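## Task

Remove the black key fob from the drawer of the little wooden box and set it down directly on the table surface, not on top of anything. Then close the drawer. The box must stay roughly in its current spot and orientation, and the second item must remain inside the drawer.

## Robot and tools

ROBOT. Two arms, left_arm and right_arm. Each base sits on a tilted plate, and both plates hang from one metal frame behind the arms. For the clearance check, a plate and its half of the frame count as part of that arm. Calibrated bases in the scene frame: left_arm (+0.048, +0.320, +0.317) m, quat_wxyz (+0.957, -0.123, +0.264, +0.004); right_arm (+0.034, -0.209, +0.317) m, quat_wxyz (+0.957, +0.118, +0.266, +0.011).

FRAME. A single scene frame for everything. The origin is at table-top height, halfway between the nominal bases. +x points out over the table, +z points up, and +y points toward left_arm. Arm names do not match left and right in the images. On each gripper the fingers point along its local +z and close along its local y. end_effector_position is the spot between the finger pads, just under 1 cm behind the tips. Reported poses can be off by a few cm, more at long reach.

ROW. 16 numbers, always both arms: left x, y, z (m), qw, qx, qy, qz, opening, then the same 8 for right. Position and quaternion (w first) form an absolute pose in the scene frame, not an offset. Opening runs from -1 (closed, 0 mm gap) to +1 (fully open, about 87 mm). Other gaps: 69 mm at +0.5, 43 mm at 0, 18 mm at -0.5. To keep an arm still, resend its last reported pose and the opening you want in every row. To hold an orientation, keep sending the same target quaternion instead of copying a drifted reading. Each step, the controller limits the commanded orientation to 40 degrees from the measured one.

execute_actions(actions, cameras). actions holds at most one item.
- [] is a look: it returns the state and images.
- {"rows": [...], "steps": n} runs 1 to 15 rows, one per 1/30 s step. n is at most 15 and defaults to 15. The last row repeats to fill the steps, and an action needs at least 5 steps. A call is refused if a target lies more than 0.6 m from the arm's last reported position along any gripper axis.
- {"steps": n} with no rows waits up to 300 steps. The count starts at the last result, so your reply time is included.
A result is taken 5 steps before an action ends, and those steps run afterward. cameras is a list of names, ["all"] for every camera, or [] for none. Images come only for an empty list or when you ask for them.

move(target, speed, blend, blocking, cameras). target is one row or a list of up to 15 rows of absolute poses. The gripper travels in a straight line and takes the shorter rotation. speed is in m/s, from 0.002 to 2.9, default 0.25, with turning capped at twice that in rad/s. It can be one value, or one per target. blend (m) rounds corners at intermediate targets. The whole move is capped at 10 s. Changed openings on the first target are sent at once; later ones are sent on arrival, with all arms pausing. blocking=false returns after about 0.5 s while the move continues. Images come by default. The "move:" line reports how the move ended: done means within 10 mm and 2 degrees. Other endings are off_target, moving, held and fault. limits=paced means a pose was clipped, and limits=held means steps were withheld. No ending tells you about contact. Paths do not avoid obstacles or the other arm.

wait(seconds 0 to 10, cameras) lets time pass and ends early if a move finishes. stop(cameras) brakes a running move, but the fingers keep moving. zoom_image(camera, region [x0,y0,x1,y1] in pixels, at most 504x504) magnifies the latest image from cam_high, cam_low, cam_left_wrist or cam_right_wrist. Each image is 672x504. finished_scene(scene) ends the current scene for good; pass its number.

RESULTS. Each arm reports end_effector_position, end_effector_quat_wxyz, Hand target (the pose the controller is now driving toward), grip_measured (on the opening scale) and Joint positions. The last Joint positions value is the gripper, from 0 (closed) to 1 (open). Joint velocities reads "within noise" when the arm is at rest. Joint torques include gravity and carry offsets. The first three wrap at ±28 N m. A MOTOR HOT line appears at 75 °C. At 90 °C comes an OVER-TEMPERATURE FAULT, which folds that arm for the rest of the scene; at 100 °C it falls. Holding loads, stretching out or pushing toward unreachable poses heats the motors.

GRIPPING. Note grip_measured at first contact. Command about 0.04 below it for a firm grip, or less below for a lighter one. Fast closes squeeze harder.

CAUTIONS. Friction and gravity can leave a gripper short, low or tilted. Check the pose after each move and correct it. Tiny moves may not happen, or may go sideways. Do not route a path near an arm's own base; go around it. Faster moves and targets pushed past the contact point press harder. Avoid collisions or squeezes between the two arms, including one gripper closing on the other's fingers. Do not drop objects, release them while they are still moving, slam or shove hard. Anything that falls off or is left off the table fails the task. Objects may occasionally get a small push. Camera calibration values are approximate; wrist-camera images can lag while the arm moves.

Each tool is called after "Emit:" as name([rows], argument=value, ...), one row to a line, values as JSON.

## Session

Emit:
execute_actions(actions=[], cameras=["all"])

Scene clock: 0.00 s of 6000.00 s.
left_arm: end_effector_position=(+0.0997, +0.1270, +0.2928) grip_measured=+1.000 end_effector_quat_wxyz=(-0.035, +0.687, +0.534, -0.491) | right_arm: end_effector_position=(+0.4544, -0.2631, +0.1802) grip_measured=+1.000 end_effector_quat_wxyz=(+0.210, +0.029, +0.971, -0.113)
Joint positions: left_arm=[-0.98 1.553 0.577 -0.527 0.448 0.878 1] | right_arm=[0.037 1.58 0.906 0.109 0.457 -0.116 1]
Joint velocities: within noise
Joint torques (N m): no reading
Motor temperatures (°C): left_arm=[26 35 37 31 25 28 24] | right_arm=[25 31 31 31 29 29 29]
Heat: left arm: 37 °C; right arm: 31 °C.
Hand target: left_arm +0.1017, +0.1257, +0.2933; -0.031, +0.687, +0.534, -0.491 | right_arm +0.4616, -0.2645, +0.1866; +0.222, +0.034, +0.968, -0.113

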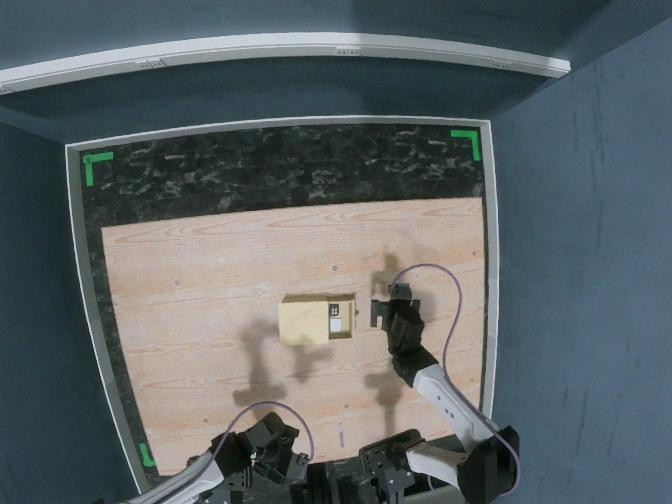

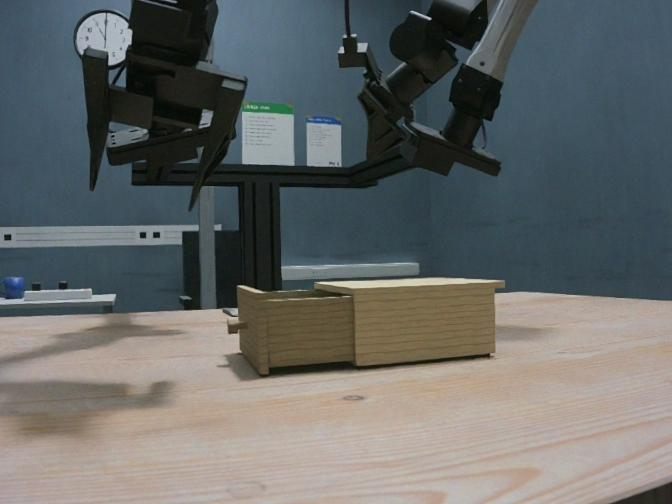

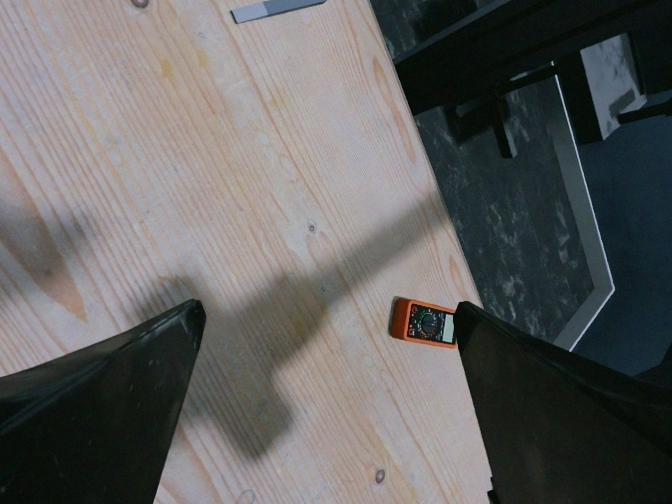

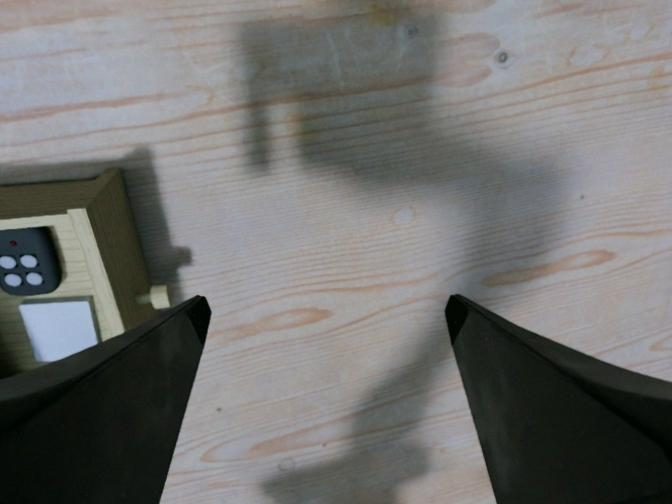

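Emit:
zoom_image(camera="cam_right_wrist", region=[0, 130, 260, 390])

Emit:
zoom_image(camera="cam_high", region=[250, 260, 450, 380])

Emit:
zoom_image(camera="cam_low", region=[200, 230, 540, 410])

Scaled by 1.938 from the camera's 672x504 image, which has a finer 960x720 frame.

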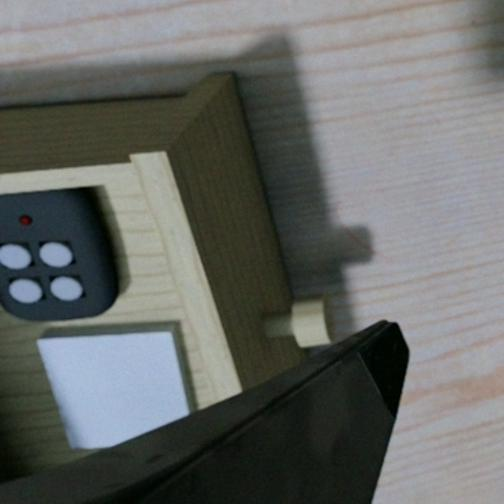

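Scaled by 2.520 from the camera's 672x504 image, which has a finer 960x720 frame.

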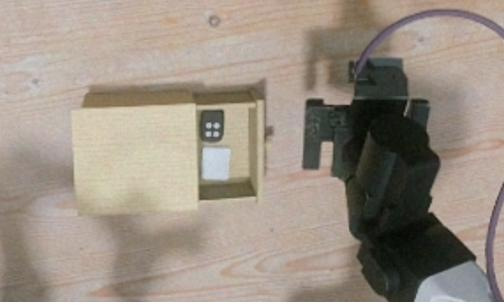

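Scaled by 1.482 from the camera's 672x504 image, which has a finer 960x720 frame.

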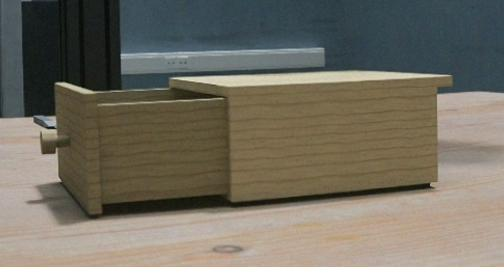

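Emit:
move(target=[0.0997, 0.1270, 0.2928, -0.035, 0.687, 0.534, -0.491, 1, 0.428, -0.097, 0.16, 0, 0.7071, 0.7071, 0, 0.15], speed=0.5)

Scene clock: 9.27 s of 6000.00 s.
left_arm: end_effector_position=(+0.0997, +0.1270, +0.2928) grip_measured=+1.000 end_effector_quat_wxyz=(-0.035, +0.687, +0.534, -0.491) | right_arm: end_effector_position=(+0.4283, -0.1037, +0.1617) grip_measured=+0.150 end_effector_quat_wxyz=(+0.006, +0.708, +0.706, +0.001)
Joint positions: left_arm=[-0.98 1.553 0.577 -0.527 0.448 0.878 1] | right_arm=[0.25 1.789 1.131 -0.423 0.366 1.754 0.575]
Joint velocities: within noise
Joint torques (N m): left_arm=[-3.19 -4.14 3.77 0.43 0.54 0.17] | right_arm=[4.83 -6.45 6.23 -0.05 0.01 0.02]
Motor temperatures (°C): left_arm=[26 36 38 31 25 28 24] | right_arm=[25 32 32 31 29 29 29]
Heat: left arm: 38 °C; right arm: 32 °C.
Hand target: left_arm +0.0997, +0.1270, +0.2927; -0.035, +0.687, +0.534, -0.491 | right_arm +0.4278, -0.0971, +0.1600; +0.000, +0.707, +0.707, +0.000
Off the commanded pose: left_arm 0.000 m, 0 deg | right_arm 0.007 m, 1 deg.
Kept back: nothing.
move: done
camera_calibration:
cam_right_wrist: T_world_to_cam=[[-0.999768, -0.0180546, -0.0117064, 0.426449], [-0.020575, 0.642849, 0.765716, -0.0286888], [-0.00629926, 0.76578, -0.643072, 0.322571], [0, 0, 0, 1]] pos_world=[0.427792, -0.220877, 0.234396]

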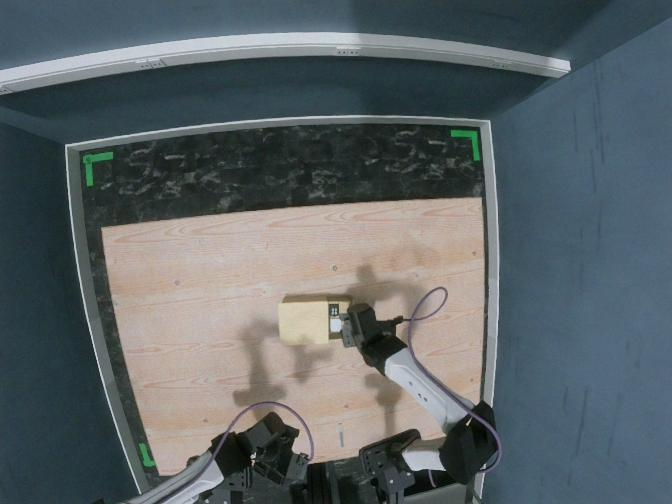

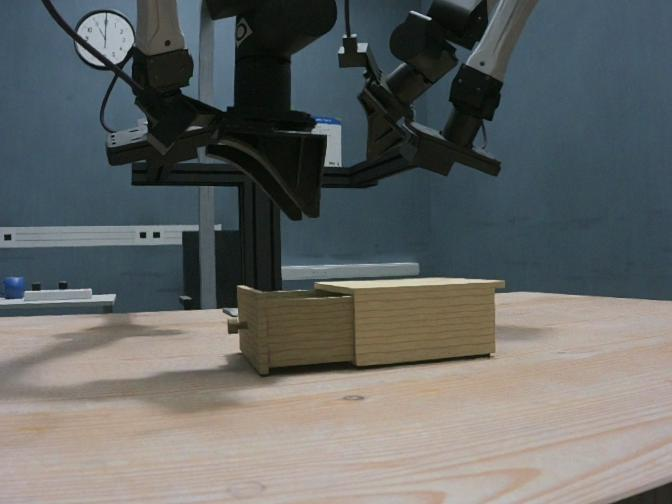

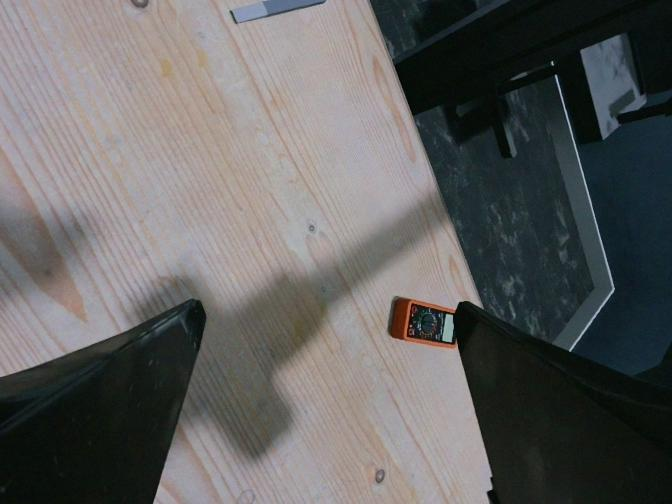

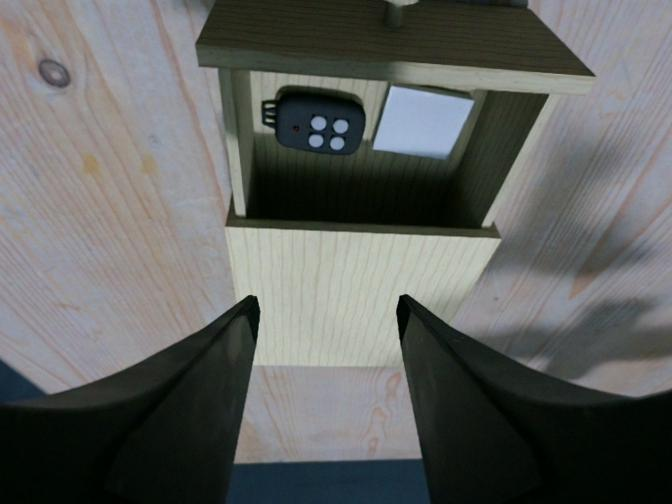

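Emit:
zoom_image(camera="cam_right_wrist", region=[190, 0, 610, 315])

Scaled by 1.200 from the camera's 672x504 image, which has a finer 960x720 frame.

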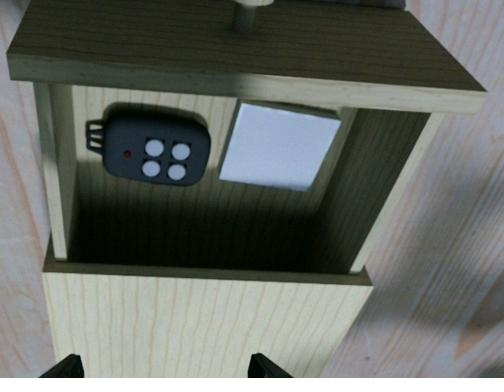

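Emit:
zoom_image(camera="cam_low", region=[80, 60, 380, 390])

Scaled by 1.527 from the camera's 672x504 image, which has a finer 960x720 frame.

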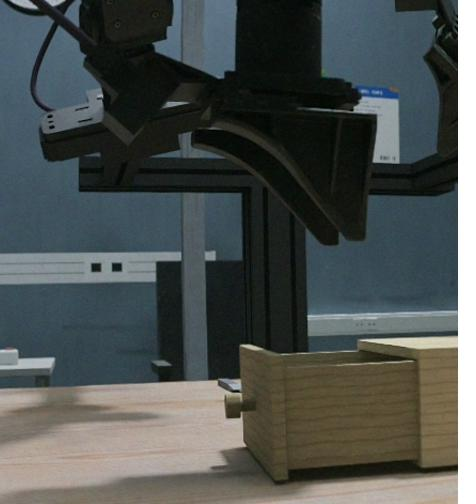

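Emit:
zoom_image(camera="cam_right_wrist", region=[0, 270, 400, 504])

Emit:
zoom_image(camera="cam_high", region=[270, 270, 470, 400])

Scaled by 1.260 from the camera's 672x504 image, which has a finer 960x720 frame.

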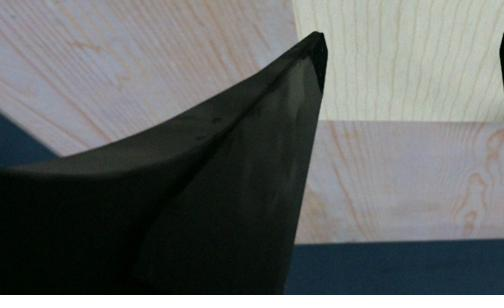

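Scaled by 2.520 from the camera's 672x504 image, which has a finer 960x720 frame.

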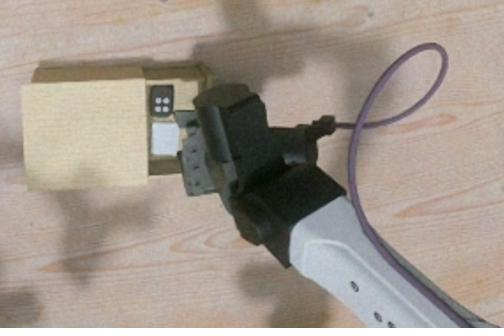

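Emit:
move(target=[0.0997, 0.1270, 0.2928, -0.035, 0.687, 0.534, -0.491, 1, 0.411, -0.119, 0.147, 0.0938, 0.0589, 0.9859, 0.1257, 0.15], speed=0.5)

Emit:
zoom_image(camera="cam_low", region=[80, 60, 380, 390])

Emit:
zoom_image(camera="cam_right_wrist", region=[100, 0, 600, 375])

Scene clock: 22.43 s of 6000.00 s.
left_arm: end_effector_position=(+0.0997, +0.1270, +0.2928) grip_measured=+1.000 end_effector_quat_wxyz=(-0.035, +0.687, +0.534, -0.491) | right_arm: end_effector_position=(+0.3989, -0.1142, +0.1389) grip_measured=+0.150 end_effector_quat_wxyz=(+0.070, +0.056, +0.989, +0.121)
Joint positions: left_arm=[-0.98 1.553 0.577 -0.527 0.448 0.878 1] | right_arm=[0.188 1.789 0.989 -0.088 0.112 0.198 0.575]
Joint velocities: within noise
Joint torques (N m): left_arm=[-3.25 -4.05 3.75 0.43 0.53 0.18] | right_arm=[2.32 -10.32 3.52 0.69 -0.22 -0.27]
Motor temperatures (°C): left_arm=[26 37 39 30 25 28 24] | right_arm=[26 34 32 31 28 29 29]
Heat: left arm: 39 °C; right arm: 34 °C.
Hand target: left_arm +0.0997, +0.1270, +0.2927; -0.035, +0.687, +0.534, -0.491 | right_arm +0.4109, -0.1190, +0.1470; +0.094, +0.059, +0.986, +0.125
Off the commanded pose: left_arm 0.000 m, 0 deg | right_arm 0.015 m, 3 deg.
Kept back: nothing.
move: off_target (right_arm)
camera_calibration:
cam_right_wrist: T_world_to_cam=[[-0.0724916, -0.966699, -0.245434, -0.049224], [-0.746731, -0.110524, 0.655879, 0.213819], [-0.661164, 0.230819, -0.713852, 0.525725], [0, 0, 0, 1]] pos_world=[0.503687, -0.1453, 0.22297]

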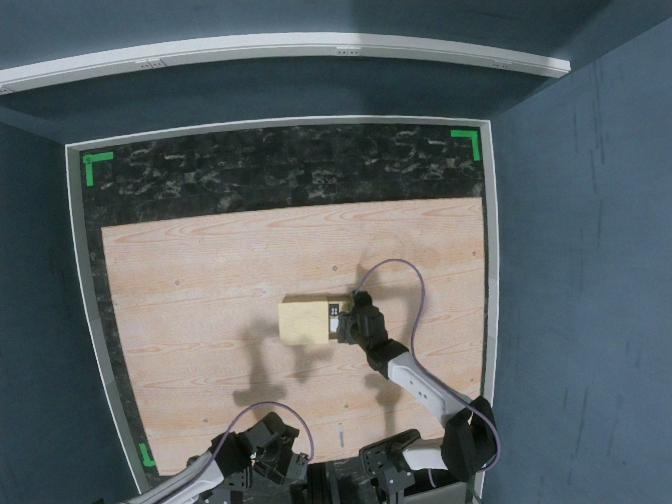

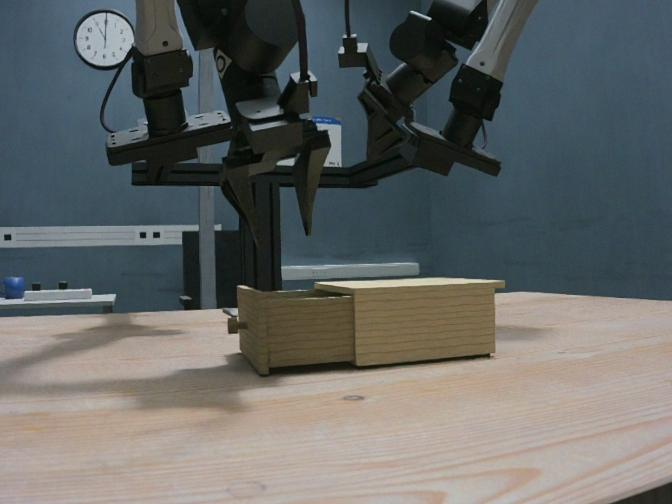

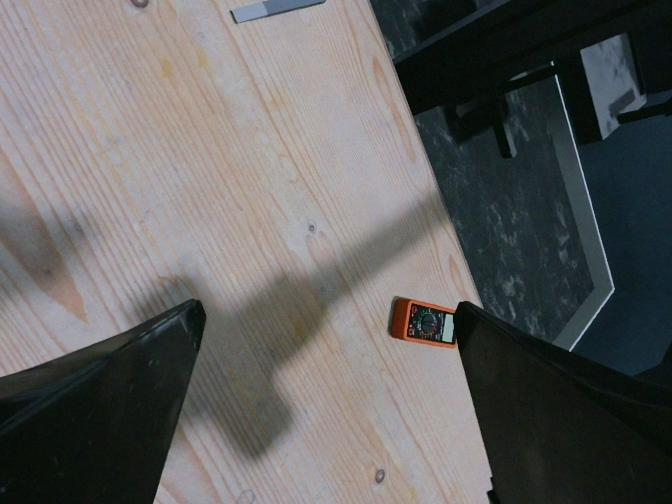

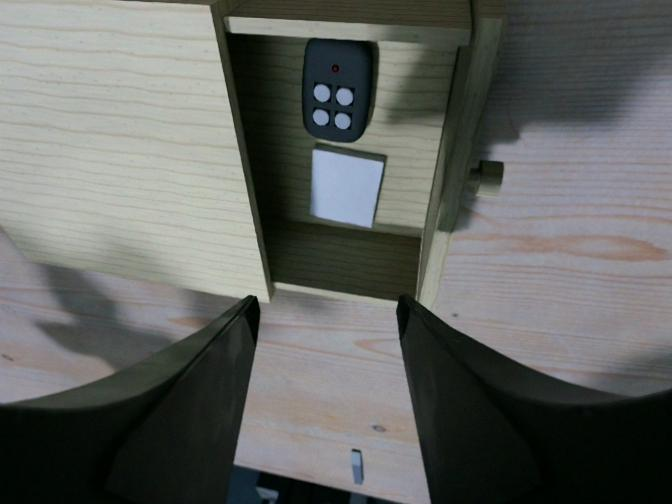

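Scaled by 1.527 from the camera's 672x504 image, which has a finer 960x720 frame.

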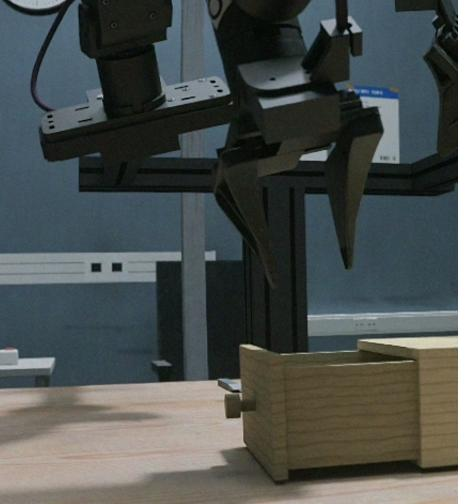

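Scaled by 1.008 from the camera's 672x504 image, which has a finer 960x720 frame.

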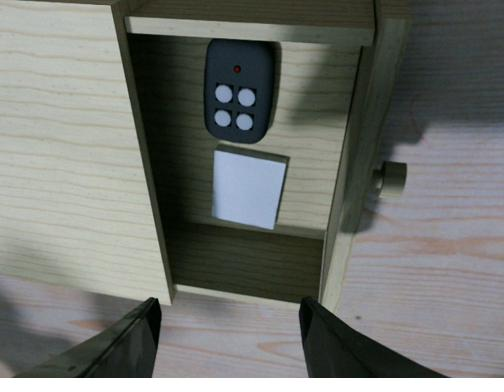

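Emit:
zoom_image(camera="cam_right_wrist", region=[200, 0, 520, 240])

Emit:
zoom_image(camera="cam_low", region=[200, 40, 360, 240])

Scaled by 1.575 from the camera's 672x504 image, which has a finer 960x720 frame.

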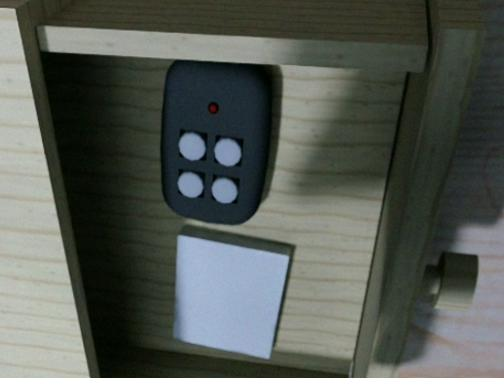

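Scaled by 2.520 from the camera's 672x504 image, which has a finer 960x720 frame.

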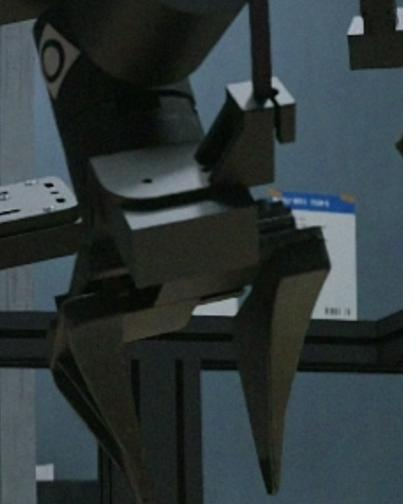

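Emit:
move(target=[0.0997, 0.1270, 0.2928, -0.035, 0.687, 0.534, -0.491, 1, 0.435, -0.108, 0.112, 0.1488, 0.0636, 0.9840, 0.0746, 0.06], speed=0.3, cameras=["cam_low", "cam_right_wrist", "cam_high"])

Emit:
zoom_image(camera="cam_right_wrist", region=[150, 0, 550, 330])

Emit:
zoom_image(camera="cam_low", region=[180, 120, 400, 390])

Scene clock: 28.73 s of 6000.00 s.
left_arm: end_effector_position=(+0.0997, +0.1270, +0.2928) grip_measured=+1.000 end_effector_quat_wxyz=(-0.035, +0.687, +0.534, -0.491) | right_arm: end_effector_position=(+0.4267, -0.1125, +0.1138) grip_measured=+0.060 end_effector_quat_wxyz=(+0.137, +0.066, +0.985, +0.076)
Joint positions: left_arm=[-0.98 1.553 0.577 -0.527 0.448 0.878 1] | right_arm=[0.215 1.886 0.996 0.12 0.237 0.196 0.53]
Joint velocities: within noise
Joint torques (N m): left_arm=[-3.25 -4.08 3.7 0.42 0.54 0.19] | right_arm=[4.93 -6.52 5.39 0.91 0.08 -0.2]
Motor temperatures (°C): left_arm=[27 37 39 30 25 28 24] | right_arm=[26 35 32 31 28 29 29]
Heat: left arm: 39 °C; right arm: 35 °C.
Hand target: left_arm +0.0997, +0.1270, +0.2927; -0.035, +0.687, +0.534, -0.491 | right_arm +0.4348, -0.1080, +0.1123; +0.149, +0.064, +0.984, +0.075
Off the commanded pose: left_arm 0.000 m, 0 deg | right_arm 0.010 m, 1 deg.
Kept back: nothing.
move: done
camera_calibration:
cam_right_wrist: T_world_to_cam=[[-0.0889475, -0.982305, -0.164819, -0.0555293], [-0.825356, -0.0199401, 0.564261, 0.305439], [-0.557562, 0.186224, -0.808978, 0.487421], [0, 0, 0, 1]] pos_world=[0.518925, -0.139226, 0.212813]
Images, in order (width x height): cam_high 672x504, cam_low 672x504, cam_right_wrist 672x504.

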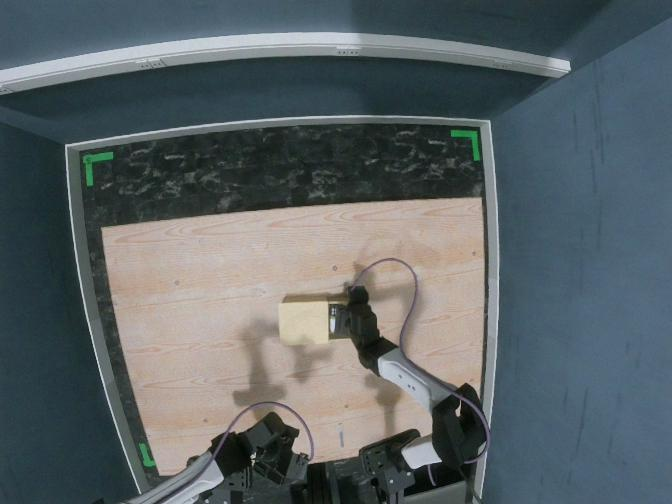

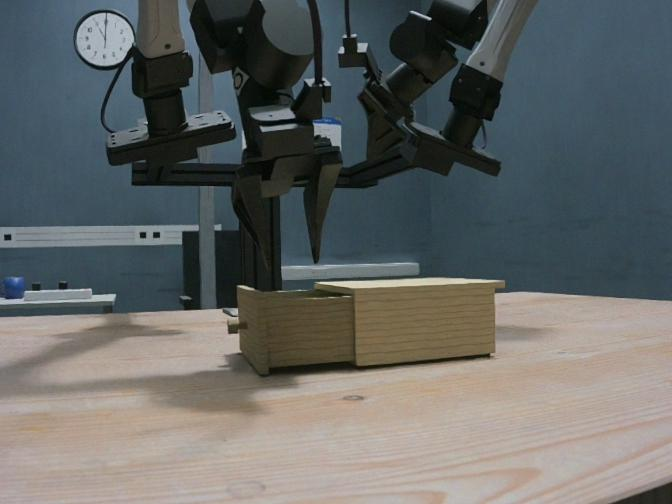

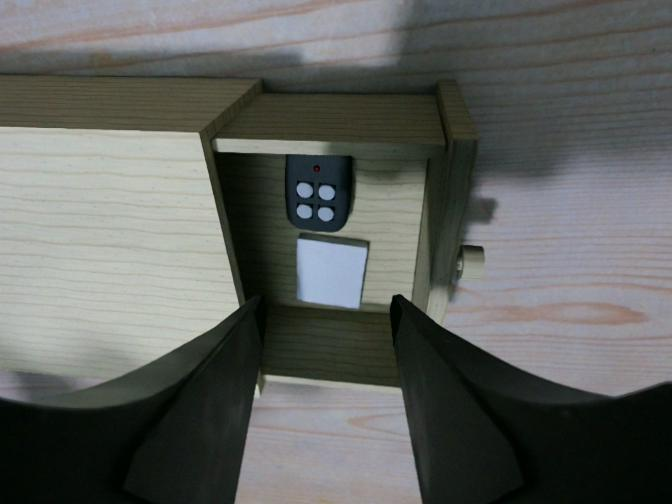

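Scaled by 1.260 from the camera's 672x504 image, which has a finer 960x720 frame.

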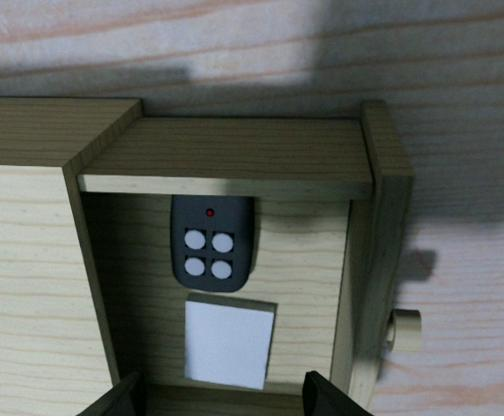

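Scaled by 1.867 from the camera's 672x504 image, which has a finer 960x720 frame.

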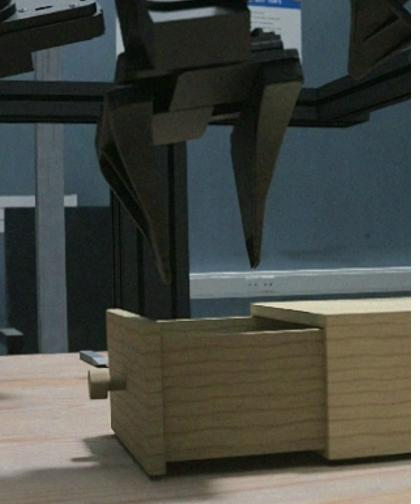

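Emit:
move(target=[0.0997, 0.1270, 0.2928, -0.035, 0.687, 0.534, -0.491, 1, 0.433, -0.098, 0.050, 0.1488, 0.0636, 0.9840, 0.0746, 0.06], speed=0.15, cameras=["cam_low", "cam_right_wrist"])

Emit:
zoom_image(camera="cam_low", region=[180, 120, 400, 390])

Scene clock: 30.87 s of 6000.00 s.
left_arm: end_effector_position=(+0.0997, +0.1270, +0.2928) grip_measured=+1.000 end_effector_quat_wxyz=(-0.035, +0.687, +0.534, -0.491) | right_arm: end_effector_position=(+0.4265, -0.0963, +0.0548) grip_measured=+0.060 end_effector_quat_wxyz=(+0.140, +0.062, +0.985, +0.073)
Joint positions: left_arm=[-0.98 1.553 0.577 -0.527 0.448 0.878 1] | right_arm=[0.206 2.116 1.075 0.279 0.236 0.179 0.53]
Joint velocities: within noise
Joint torques (N m): left_arm=[-3.25 -4.05 3.79 0.42 0.53 0.19] | right_arm=[3.22 -7.06 4.27 0.94 -0.16 -0.25]
Motor temperatures (°C): left_arm=[27 37 39 30 25 28 24] | right_arm=[26 35 32 31 28 29 29]
Heat: left arm: 39 °C; right arm: 35 °C.
Hand target: left_arm +0.0997, +0.1270, +0.2927; -0.035, +0.687, +0.534, -0.491 | right_arm +0.4328, -0.0982, +0.0502; +0.149, +0.064, +0.984, +0.074
Off the commanded pose: left_arm 0.000 m, 0 deg | right_arm 0.008 m, 1 deg.
Kept back: nothing.
move: done
camera_calibration:
cam_right_wrist: T_world_to_cam=[[-0.08086, -0.984153, -0.157813, -0.0534348], [-0.829191, -0.0214385, 0.558553, 0.340624], [-0.553085, 0.176022, -0.814318, 0.433936], [0, 0, 0, 1]] pos_world=[0.518126, -0.121668, 0.154672]
Images, in order (width x height): cam_low 672x504, cam_right_wrist 672x504.

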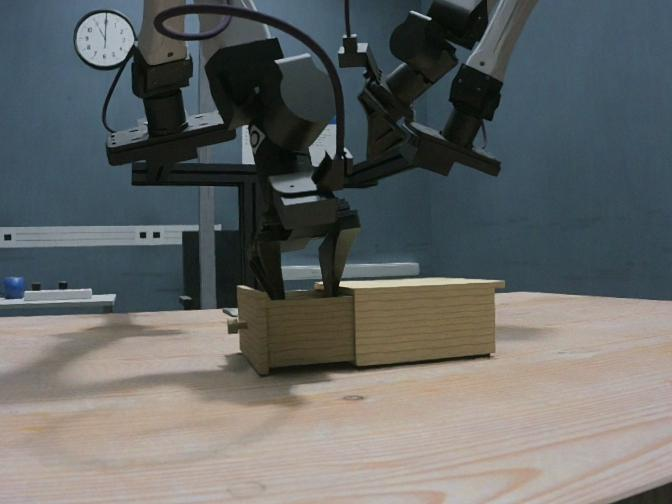

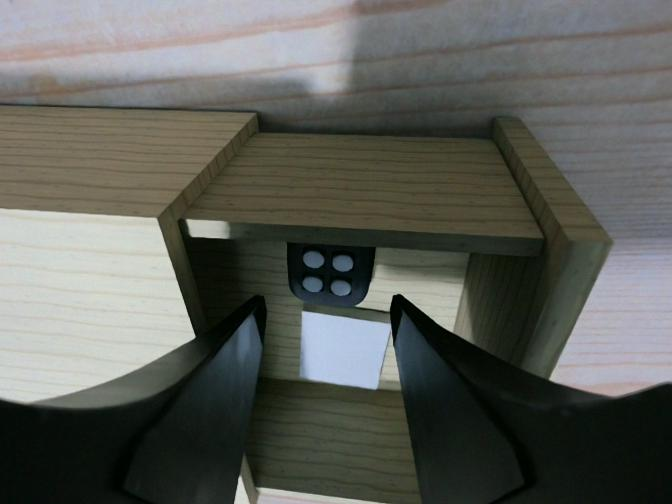

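Scaled by 1.867 from the camera's 672x504 image, which has a finer 960x720 frame.

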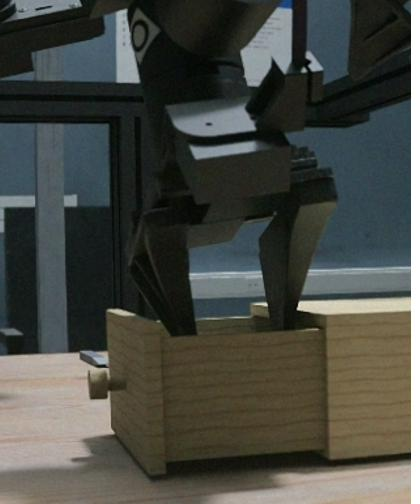

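Emit:
move(target=[0.0997, 0.1270, 0.2928, -0.035, 0.687, 0.534, -0.491, 1, 0.432, -0.127, 0.050, 0.1488, 0.0636, 0.9840, 0.0746, 0.06], speed=0.1, cameras=["cam_low", "cam_right_wrist", "cam_high"])

Emit:
zoom_image(camera="cam_low", region=[180, 120, 540, 390])

Scene clock: 32.10 s of 6000.00 s.
left_arm: end_effector_position=(+0.0997, +0.1270, +0.2928) grip_measured=+1.000 end_effector_quat_wxyz=(-0.035, +0.687, +0.534, -0.491) | right_arm: end_effector_position=(+0.4270, -0.1064, +0.0496) grip_measured=+0.060 end_effector_quat_wxyz=(+0.139, +0.061, +0.984, +0.098)
Joint positions: left_arm=[-0.98 1.553 0.577 -0.527 0.448 0.878 1] | right_arm=[0.155 2.116 1.064 0.3 0.15 0.147 0.53]
Joint velocities: within noise
Joint torques (N m): left_arm=[-3.23 -4.08 3.74 0.43 0.53 0.19] | right_arm=[1.31 -9.81 1.73 0.78 0.21 -0.45]
Motor temperatures (°C): left_arm=[27 37 39 30 25 28 24] | right_arm=[26 35 32 31 28 29 29]
Heat: left arm: 39 °C; right arm: 35 °C.
Hand target: left_arm +0.0997, +0.1270, +0.2927; -0.035, +0.687, +0.534, -0.491 | right_arm +0.4318, -0.1267, +0.0500; +0.148, +0.064, +0.984, +0.074
Off the commanded pose: left_arm 0.000 m, 0 deg | right_arm 0.021 m, 3 deg.
Kept back: nothing.
move: off_target (right_arm)
camera_calibration:
cam_right_wrist: T_world_to_cam=[[-0.0722216, -0.975999, -0.205452, -0.0645899], [-0.829999, -0.055413, 0.555005, 0.340577], [-0.553069, 0.210608, -0.806076, 0.435024], [0, 0, 0, 1]] pos_world=[0.518612, -0.135787, 0.14837]
Images, in order (width x height): cam_high 672x504, cam_low 672x504, cam_right_wrist 672x504.

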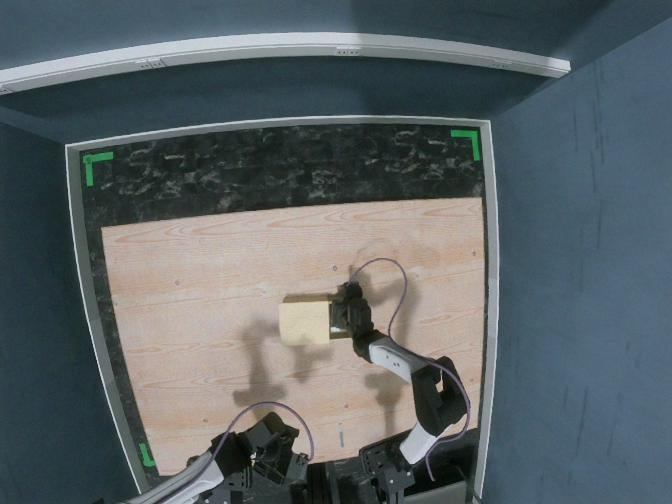

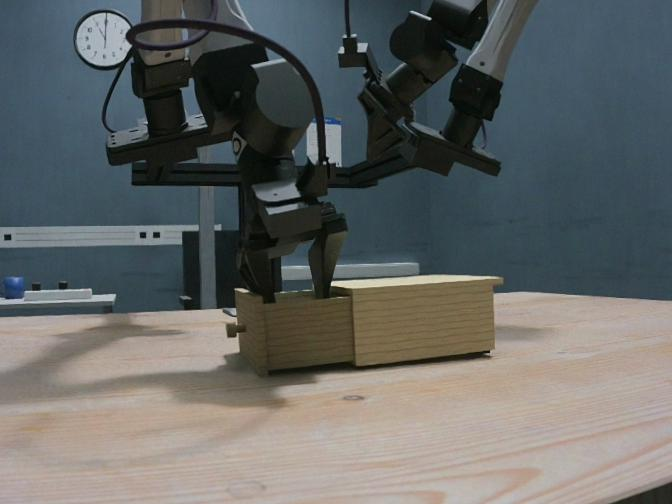

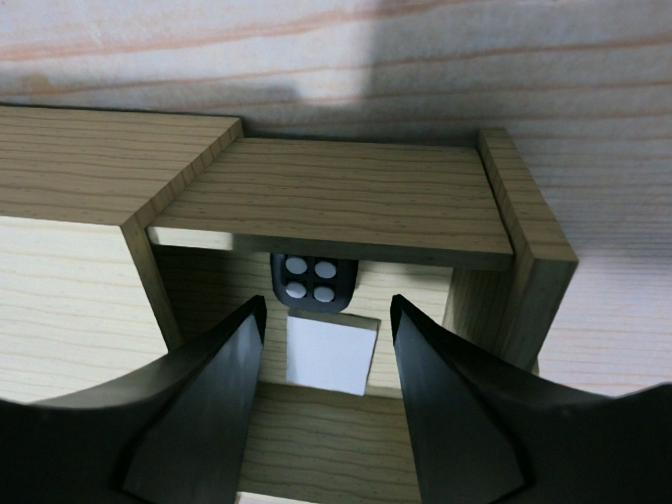

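Scaled by 1.400 from the camera's 672x504 image, which has a finer 960x720 frame.

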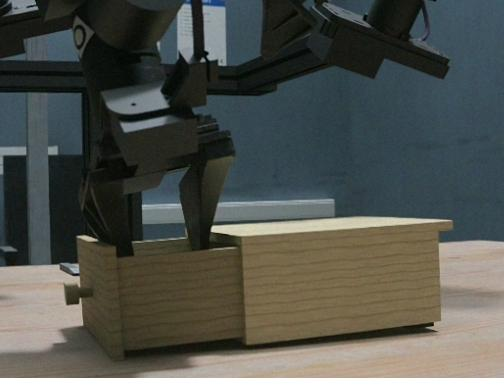

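Emit:
move(target=[0.0997, 0.1270, 0.2928, -0.035, 0.687, 0.534, -0.491, 1, 0.432, -0.104, 0.060, 0.1488, 0.0636, 0.9840, 0.0746, 0.06], speed=0.1, cameras=["cam_low", "cam_right_wrist", "cam_high"])

Emit:
zoom_image(camera="cam_low", region=[180, 120, 540, 390])

Emit:
zoom_image(camera="cam_high", region=[250, 260, 450, 380])

Scene clock: 33.50 s of 6000.00 s.
left_arm: end_effector_position=(+0.0997, +0.1270, +0.2928) grip_measured=+1.000 end_effector_quat_wxyz=(-0.035, +0.687, +0.534, -0.491) | right_arm: end_effector_position=(+0.4245, -0.1045, +0.0510) grip_measured=+0.060 end_effector_quat_wxyz=(+0.138, +0.059, +0.986, +0.078)
Joint positions: left_arm=[-0.98 1.553 0.577 -0.527 0.448 0.878 1] | right_arm=[0.18 2.116 1.064 0.291 0.208 0.157 0.53]
Joint velocities: within noise
Joint torques (N m): left_arm=[-3.21 -4.05 3.79 0.42 0.53 0.17] | right_arm=[5.18 -10.41 2.56 0.67 0.05 -0.05]
Motor temperatures (°C): left_arm=[27 37 39 30 25 28 24] | right_arm=[26 36 32 31 28 29 29]
Heat: left arm: 39 °C; right arm: 36 °C.
Hand target: left_arm +0.0997, +0.1270, +0.2927; -0.035, +0.687, +0.534, -0.491 | right_arm +0.4320, -0.1039, +0.0598; +0.149, +0.064, +0.984, +0.075
Off the commanded pose: left_arm 0.000 m, 0 deg | right_arm 0.012 m, 1 deg.
Kept back: nothing.
move: off_target (right_arm)
camera_calibration:
cam_right_wrist: T_world_to_cam=[[-0.0743033, -0.983452, -0.165229, -0.0645793], [-0.827546, -0.0316461, 0.560505, 0.338964], [-0.556459, 0.178382, -0.811501, 0.432728], [0, 0, 0, 1]] pos_world=[0.516505, -0.129975, 0.150498]
Images, in order (width x height): cam_high 672x504, cam_low 672x504, cam_right_wrist 672x504.

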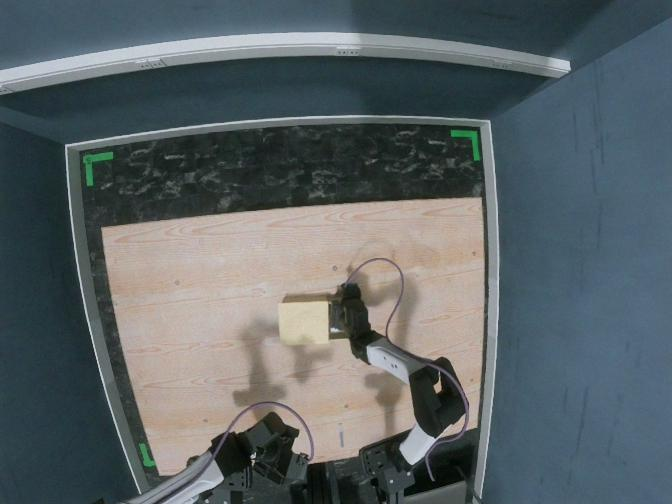

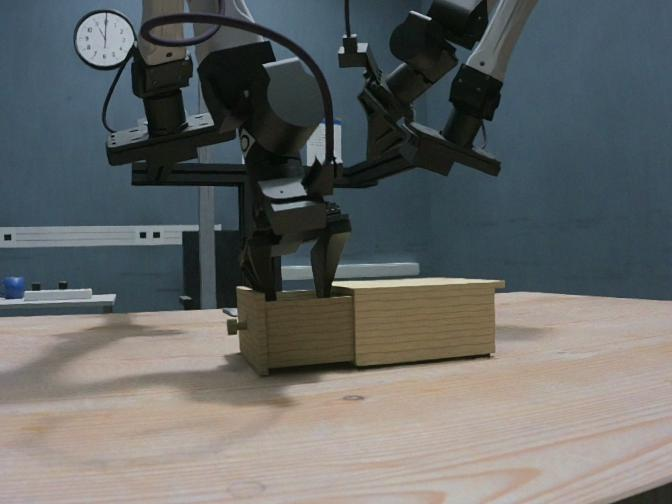

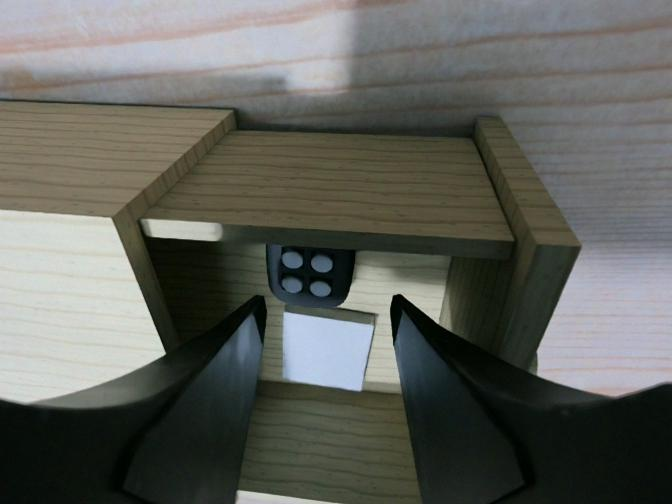

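Scaled by 1.400 from the camera's 672x504 image, which has a finer 960x720 frame.

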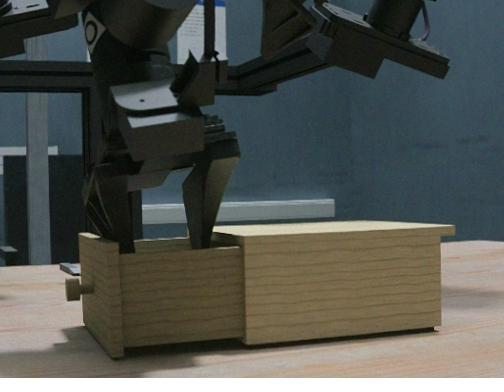

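Scaled by 2.520 from the camera's 672x504 image, which has a finer 960x720 frame.

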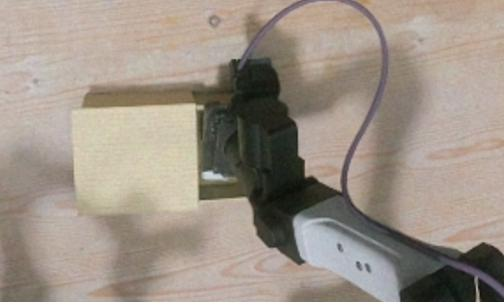

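Emit:
move([
  [0.0997, 0.1270, 0.2928, -0.035, 0.687, 0.534, -0.491, 1, 0.438, -0.080, 0.050, 0.1488, 0.0636, 0.9840, 0.0746, -1],
  [0.0997, 0.1270, 0.2928, -0.035, 0.687, 0.534, -0.491, 1, 0.439, -0.080, 0.028, 0.1488, 0.0636, 0.9840, 0.0746, -1],
], speed=[0.15, 0.06], cameras=["cam_low", "cam_right_wrist"])

Scene clock: 41.50 s of 6000.00 s.
left_arm: end_effector_position=(+0.0997, +0.1270, +0.2928) grip_measured=+1.000 end_effector_quat_wxyz=(-0.035, +0.687, +0.534, -0.491) | right_arm: end_effector_position=(+0.4343, -0.0783, +0.0338) grip_measured=-0.973 end_effector_quat_wxyz=(+0.142, +0.058, +0.985, +0.078)
Joint positions: left_arm=[-0.98 1.553 0.577 -0.527 0.448 0.878 1] | right_arm=[0.224 2.22 1.166 0.293 0.24 0.184 0.013]
Joint velocities: within noise
Joint torques (N m): left_arm=[-3.23 -4.1 3.74 0.42 0.53 0.17] | right_arm=[4.01 -7.1 4.27 0.89 -0.02 -0.13]
Motor temperatures (°C): left_arm=[27 37 39 30 25 28 24] | right_arm=[26 37 32 31 28 29 29]
Heat: left arm: 39 °C; right arm: 37 °C.
Hand target: left_arm +0.0997, +0.1270, +0.2927; -0.035, +0.687, +0.534, -0.491 | right_arm +0.4388, -0.0801, +0.0282; +0.149, +0.064, +0.984, +0.075
Off the commanded pose: left_arm 0.000 m, 0 deg | right_arm 0.008 m, 1 deg.
Kept back: nothing.
move: done
camera_calibration:
cam_right_wrist: T_world_to_cam=[[-0.0714882, -0.98357, -0.165771, -0.0421038], [-0.831454, -0.033042, 0.55461, 0.35944], [-0.550975, 0.177479, -0.815431, 0.417205], [0, 0, 0, 1]] pos_world=[0.525718, -0.10358, 0.133873]
Images, in order (width x height): cam_low 672x504, cam_right_wrist 672x504.

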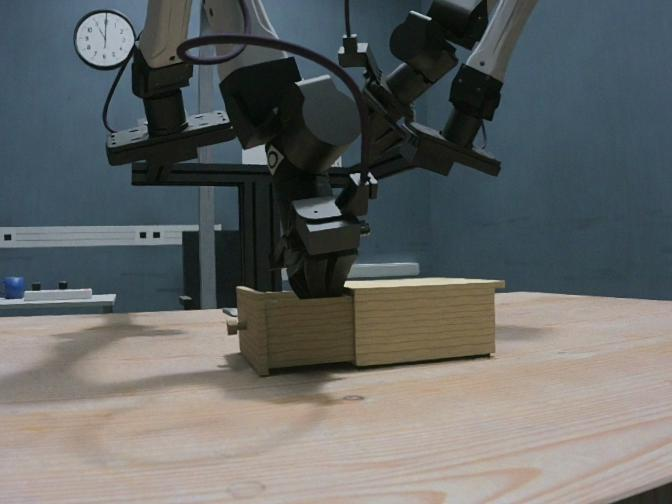

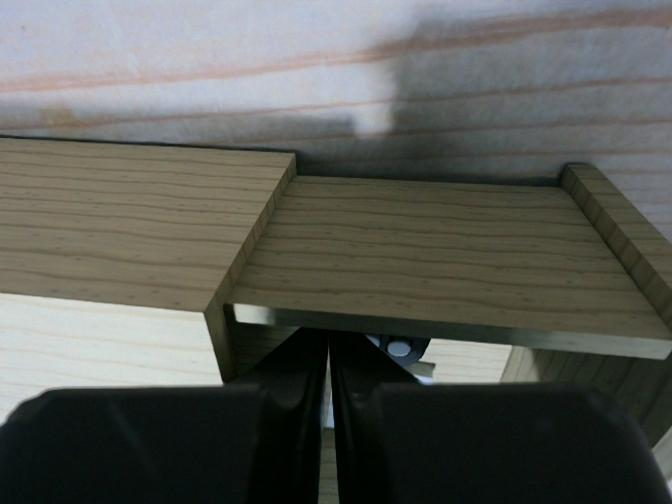

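Emit:
move([
  [0.0997, 0.1270, 0.2928, -0.035, 0.687, 0.534, -0.491, 1, 0.439, -0.080, 0.015, 0.1488, 0.0636, 0.9840, 0.0746, -1],
  [0.0997, 0.1270, 0.2928, -0.035, 0.687, 0.534, -0.491, 1, 0.438, -0.110, 0.014, 0.1488, 0.0636, 0.9840, 0.0746, -1],
], speed=[0.05, 0.06], cameras=["cam_low", "cam_right_wrist"])

Scene clock: 42.93 s of 6000.00 s.
left_arm: end_effector_position=(+0.0997, +0.1270, +0.2928) grip_measured=+1.000 end_effector_quat_wxyz=(-0.035, +0.687, +0.534, -0.491) | right_arm: end_effector_position=(+0.4339, -0.0831, +0.0265) grip_measured=-0.973 end_effector_quat_wxyz=(+0.135, +0.056, +0.983, +0.113)
Joint positions: left_arm=[-0.98 1.553 0.577 -0.527 0.448 0.878 1] | right_arm=[0.176 2.232 1.169 0.303 0.134 0.158 0.013]
Joint velocities: within noise
Joint torques (N m): left_arm=[-3.23 -4.14 3.75 0.43 0.54 0.19] | right_arm=[0.87 -7.61 2 1.15 0.43 -0.5]
Motor temperatures (°C): left_arm=[27 37 39 30 25 28 24] | right_arm=[26 37 32 31 28 29 29]
Heat: left arm: 39 °C; right arm: 37 °C.
Hand target: left_arm +0.0997, +0.1270, +0.2927; -0.035, +0.687, +0.534, -0.491 | right_arm +0.4370, -0.1099, +0.0154; +0.147, +0.064, +0.984, +0.075
Off the commanded pose: left_arm 0.000 m, 0 deg | right_arm 0.030 m, 5 deg.
Kept back: nothing.
move: off_target (right_arm)
camera_calibration:
cam_right_wrist: T_world_to_cam=[[-0.0584279, -0.970643, -0.233322, -0.0508705], [-0.826192, -0.0841738, 0.557065, 0.356467], [-0.56035, 0.225317, -0.797019, 0.419433], [0, 0, 0, 1]] pos_world=[0.526567, -0.113877, 0.123852]
Images, in order (width x height): cam_low 672x504, cam_right_wrist 672x504.

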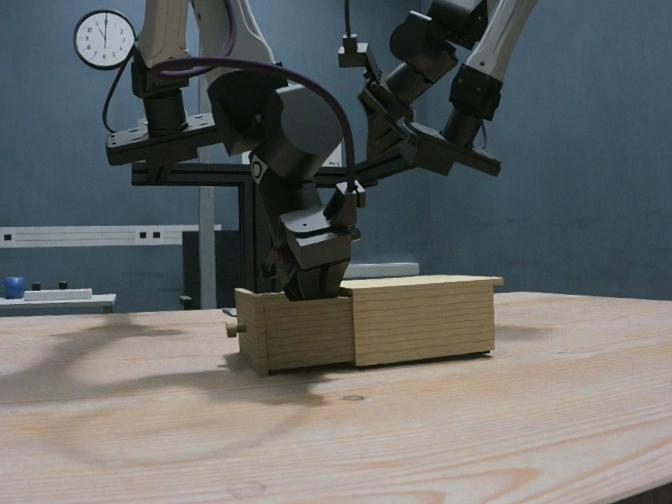

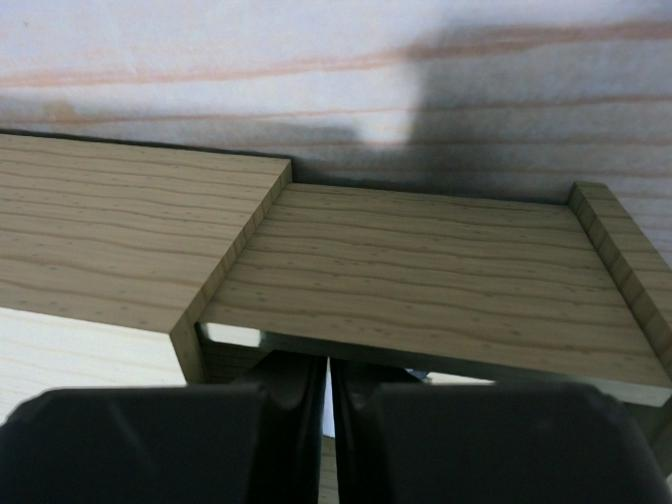

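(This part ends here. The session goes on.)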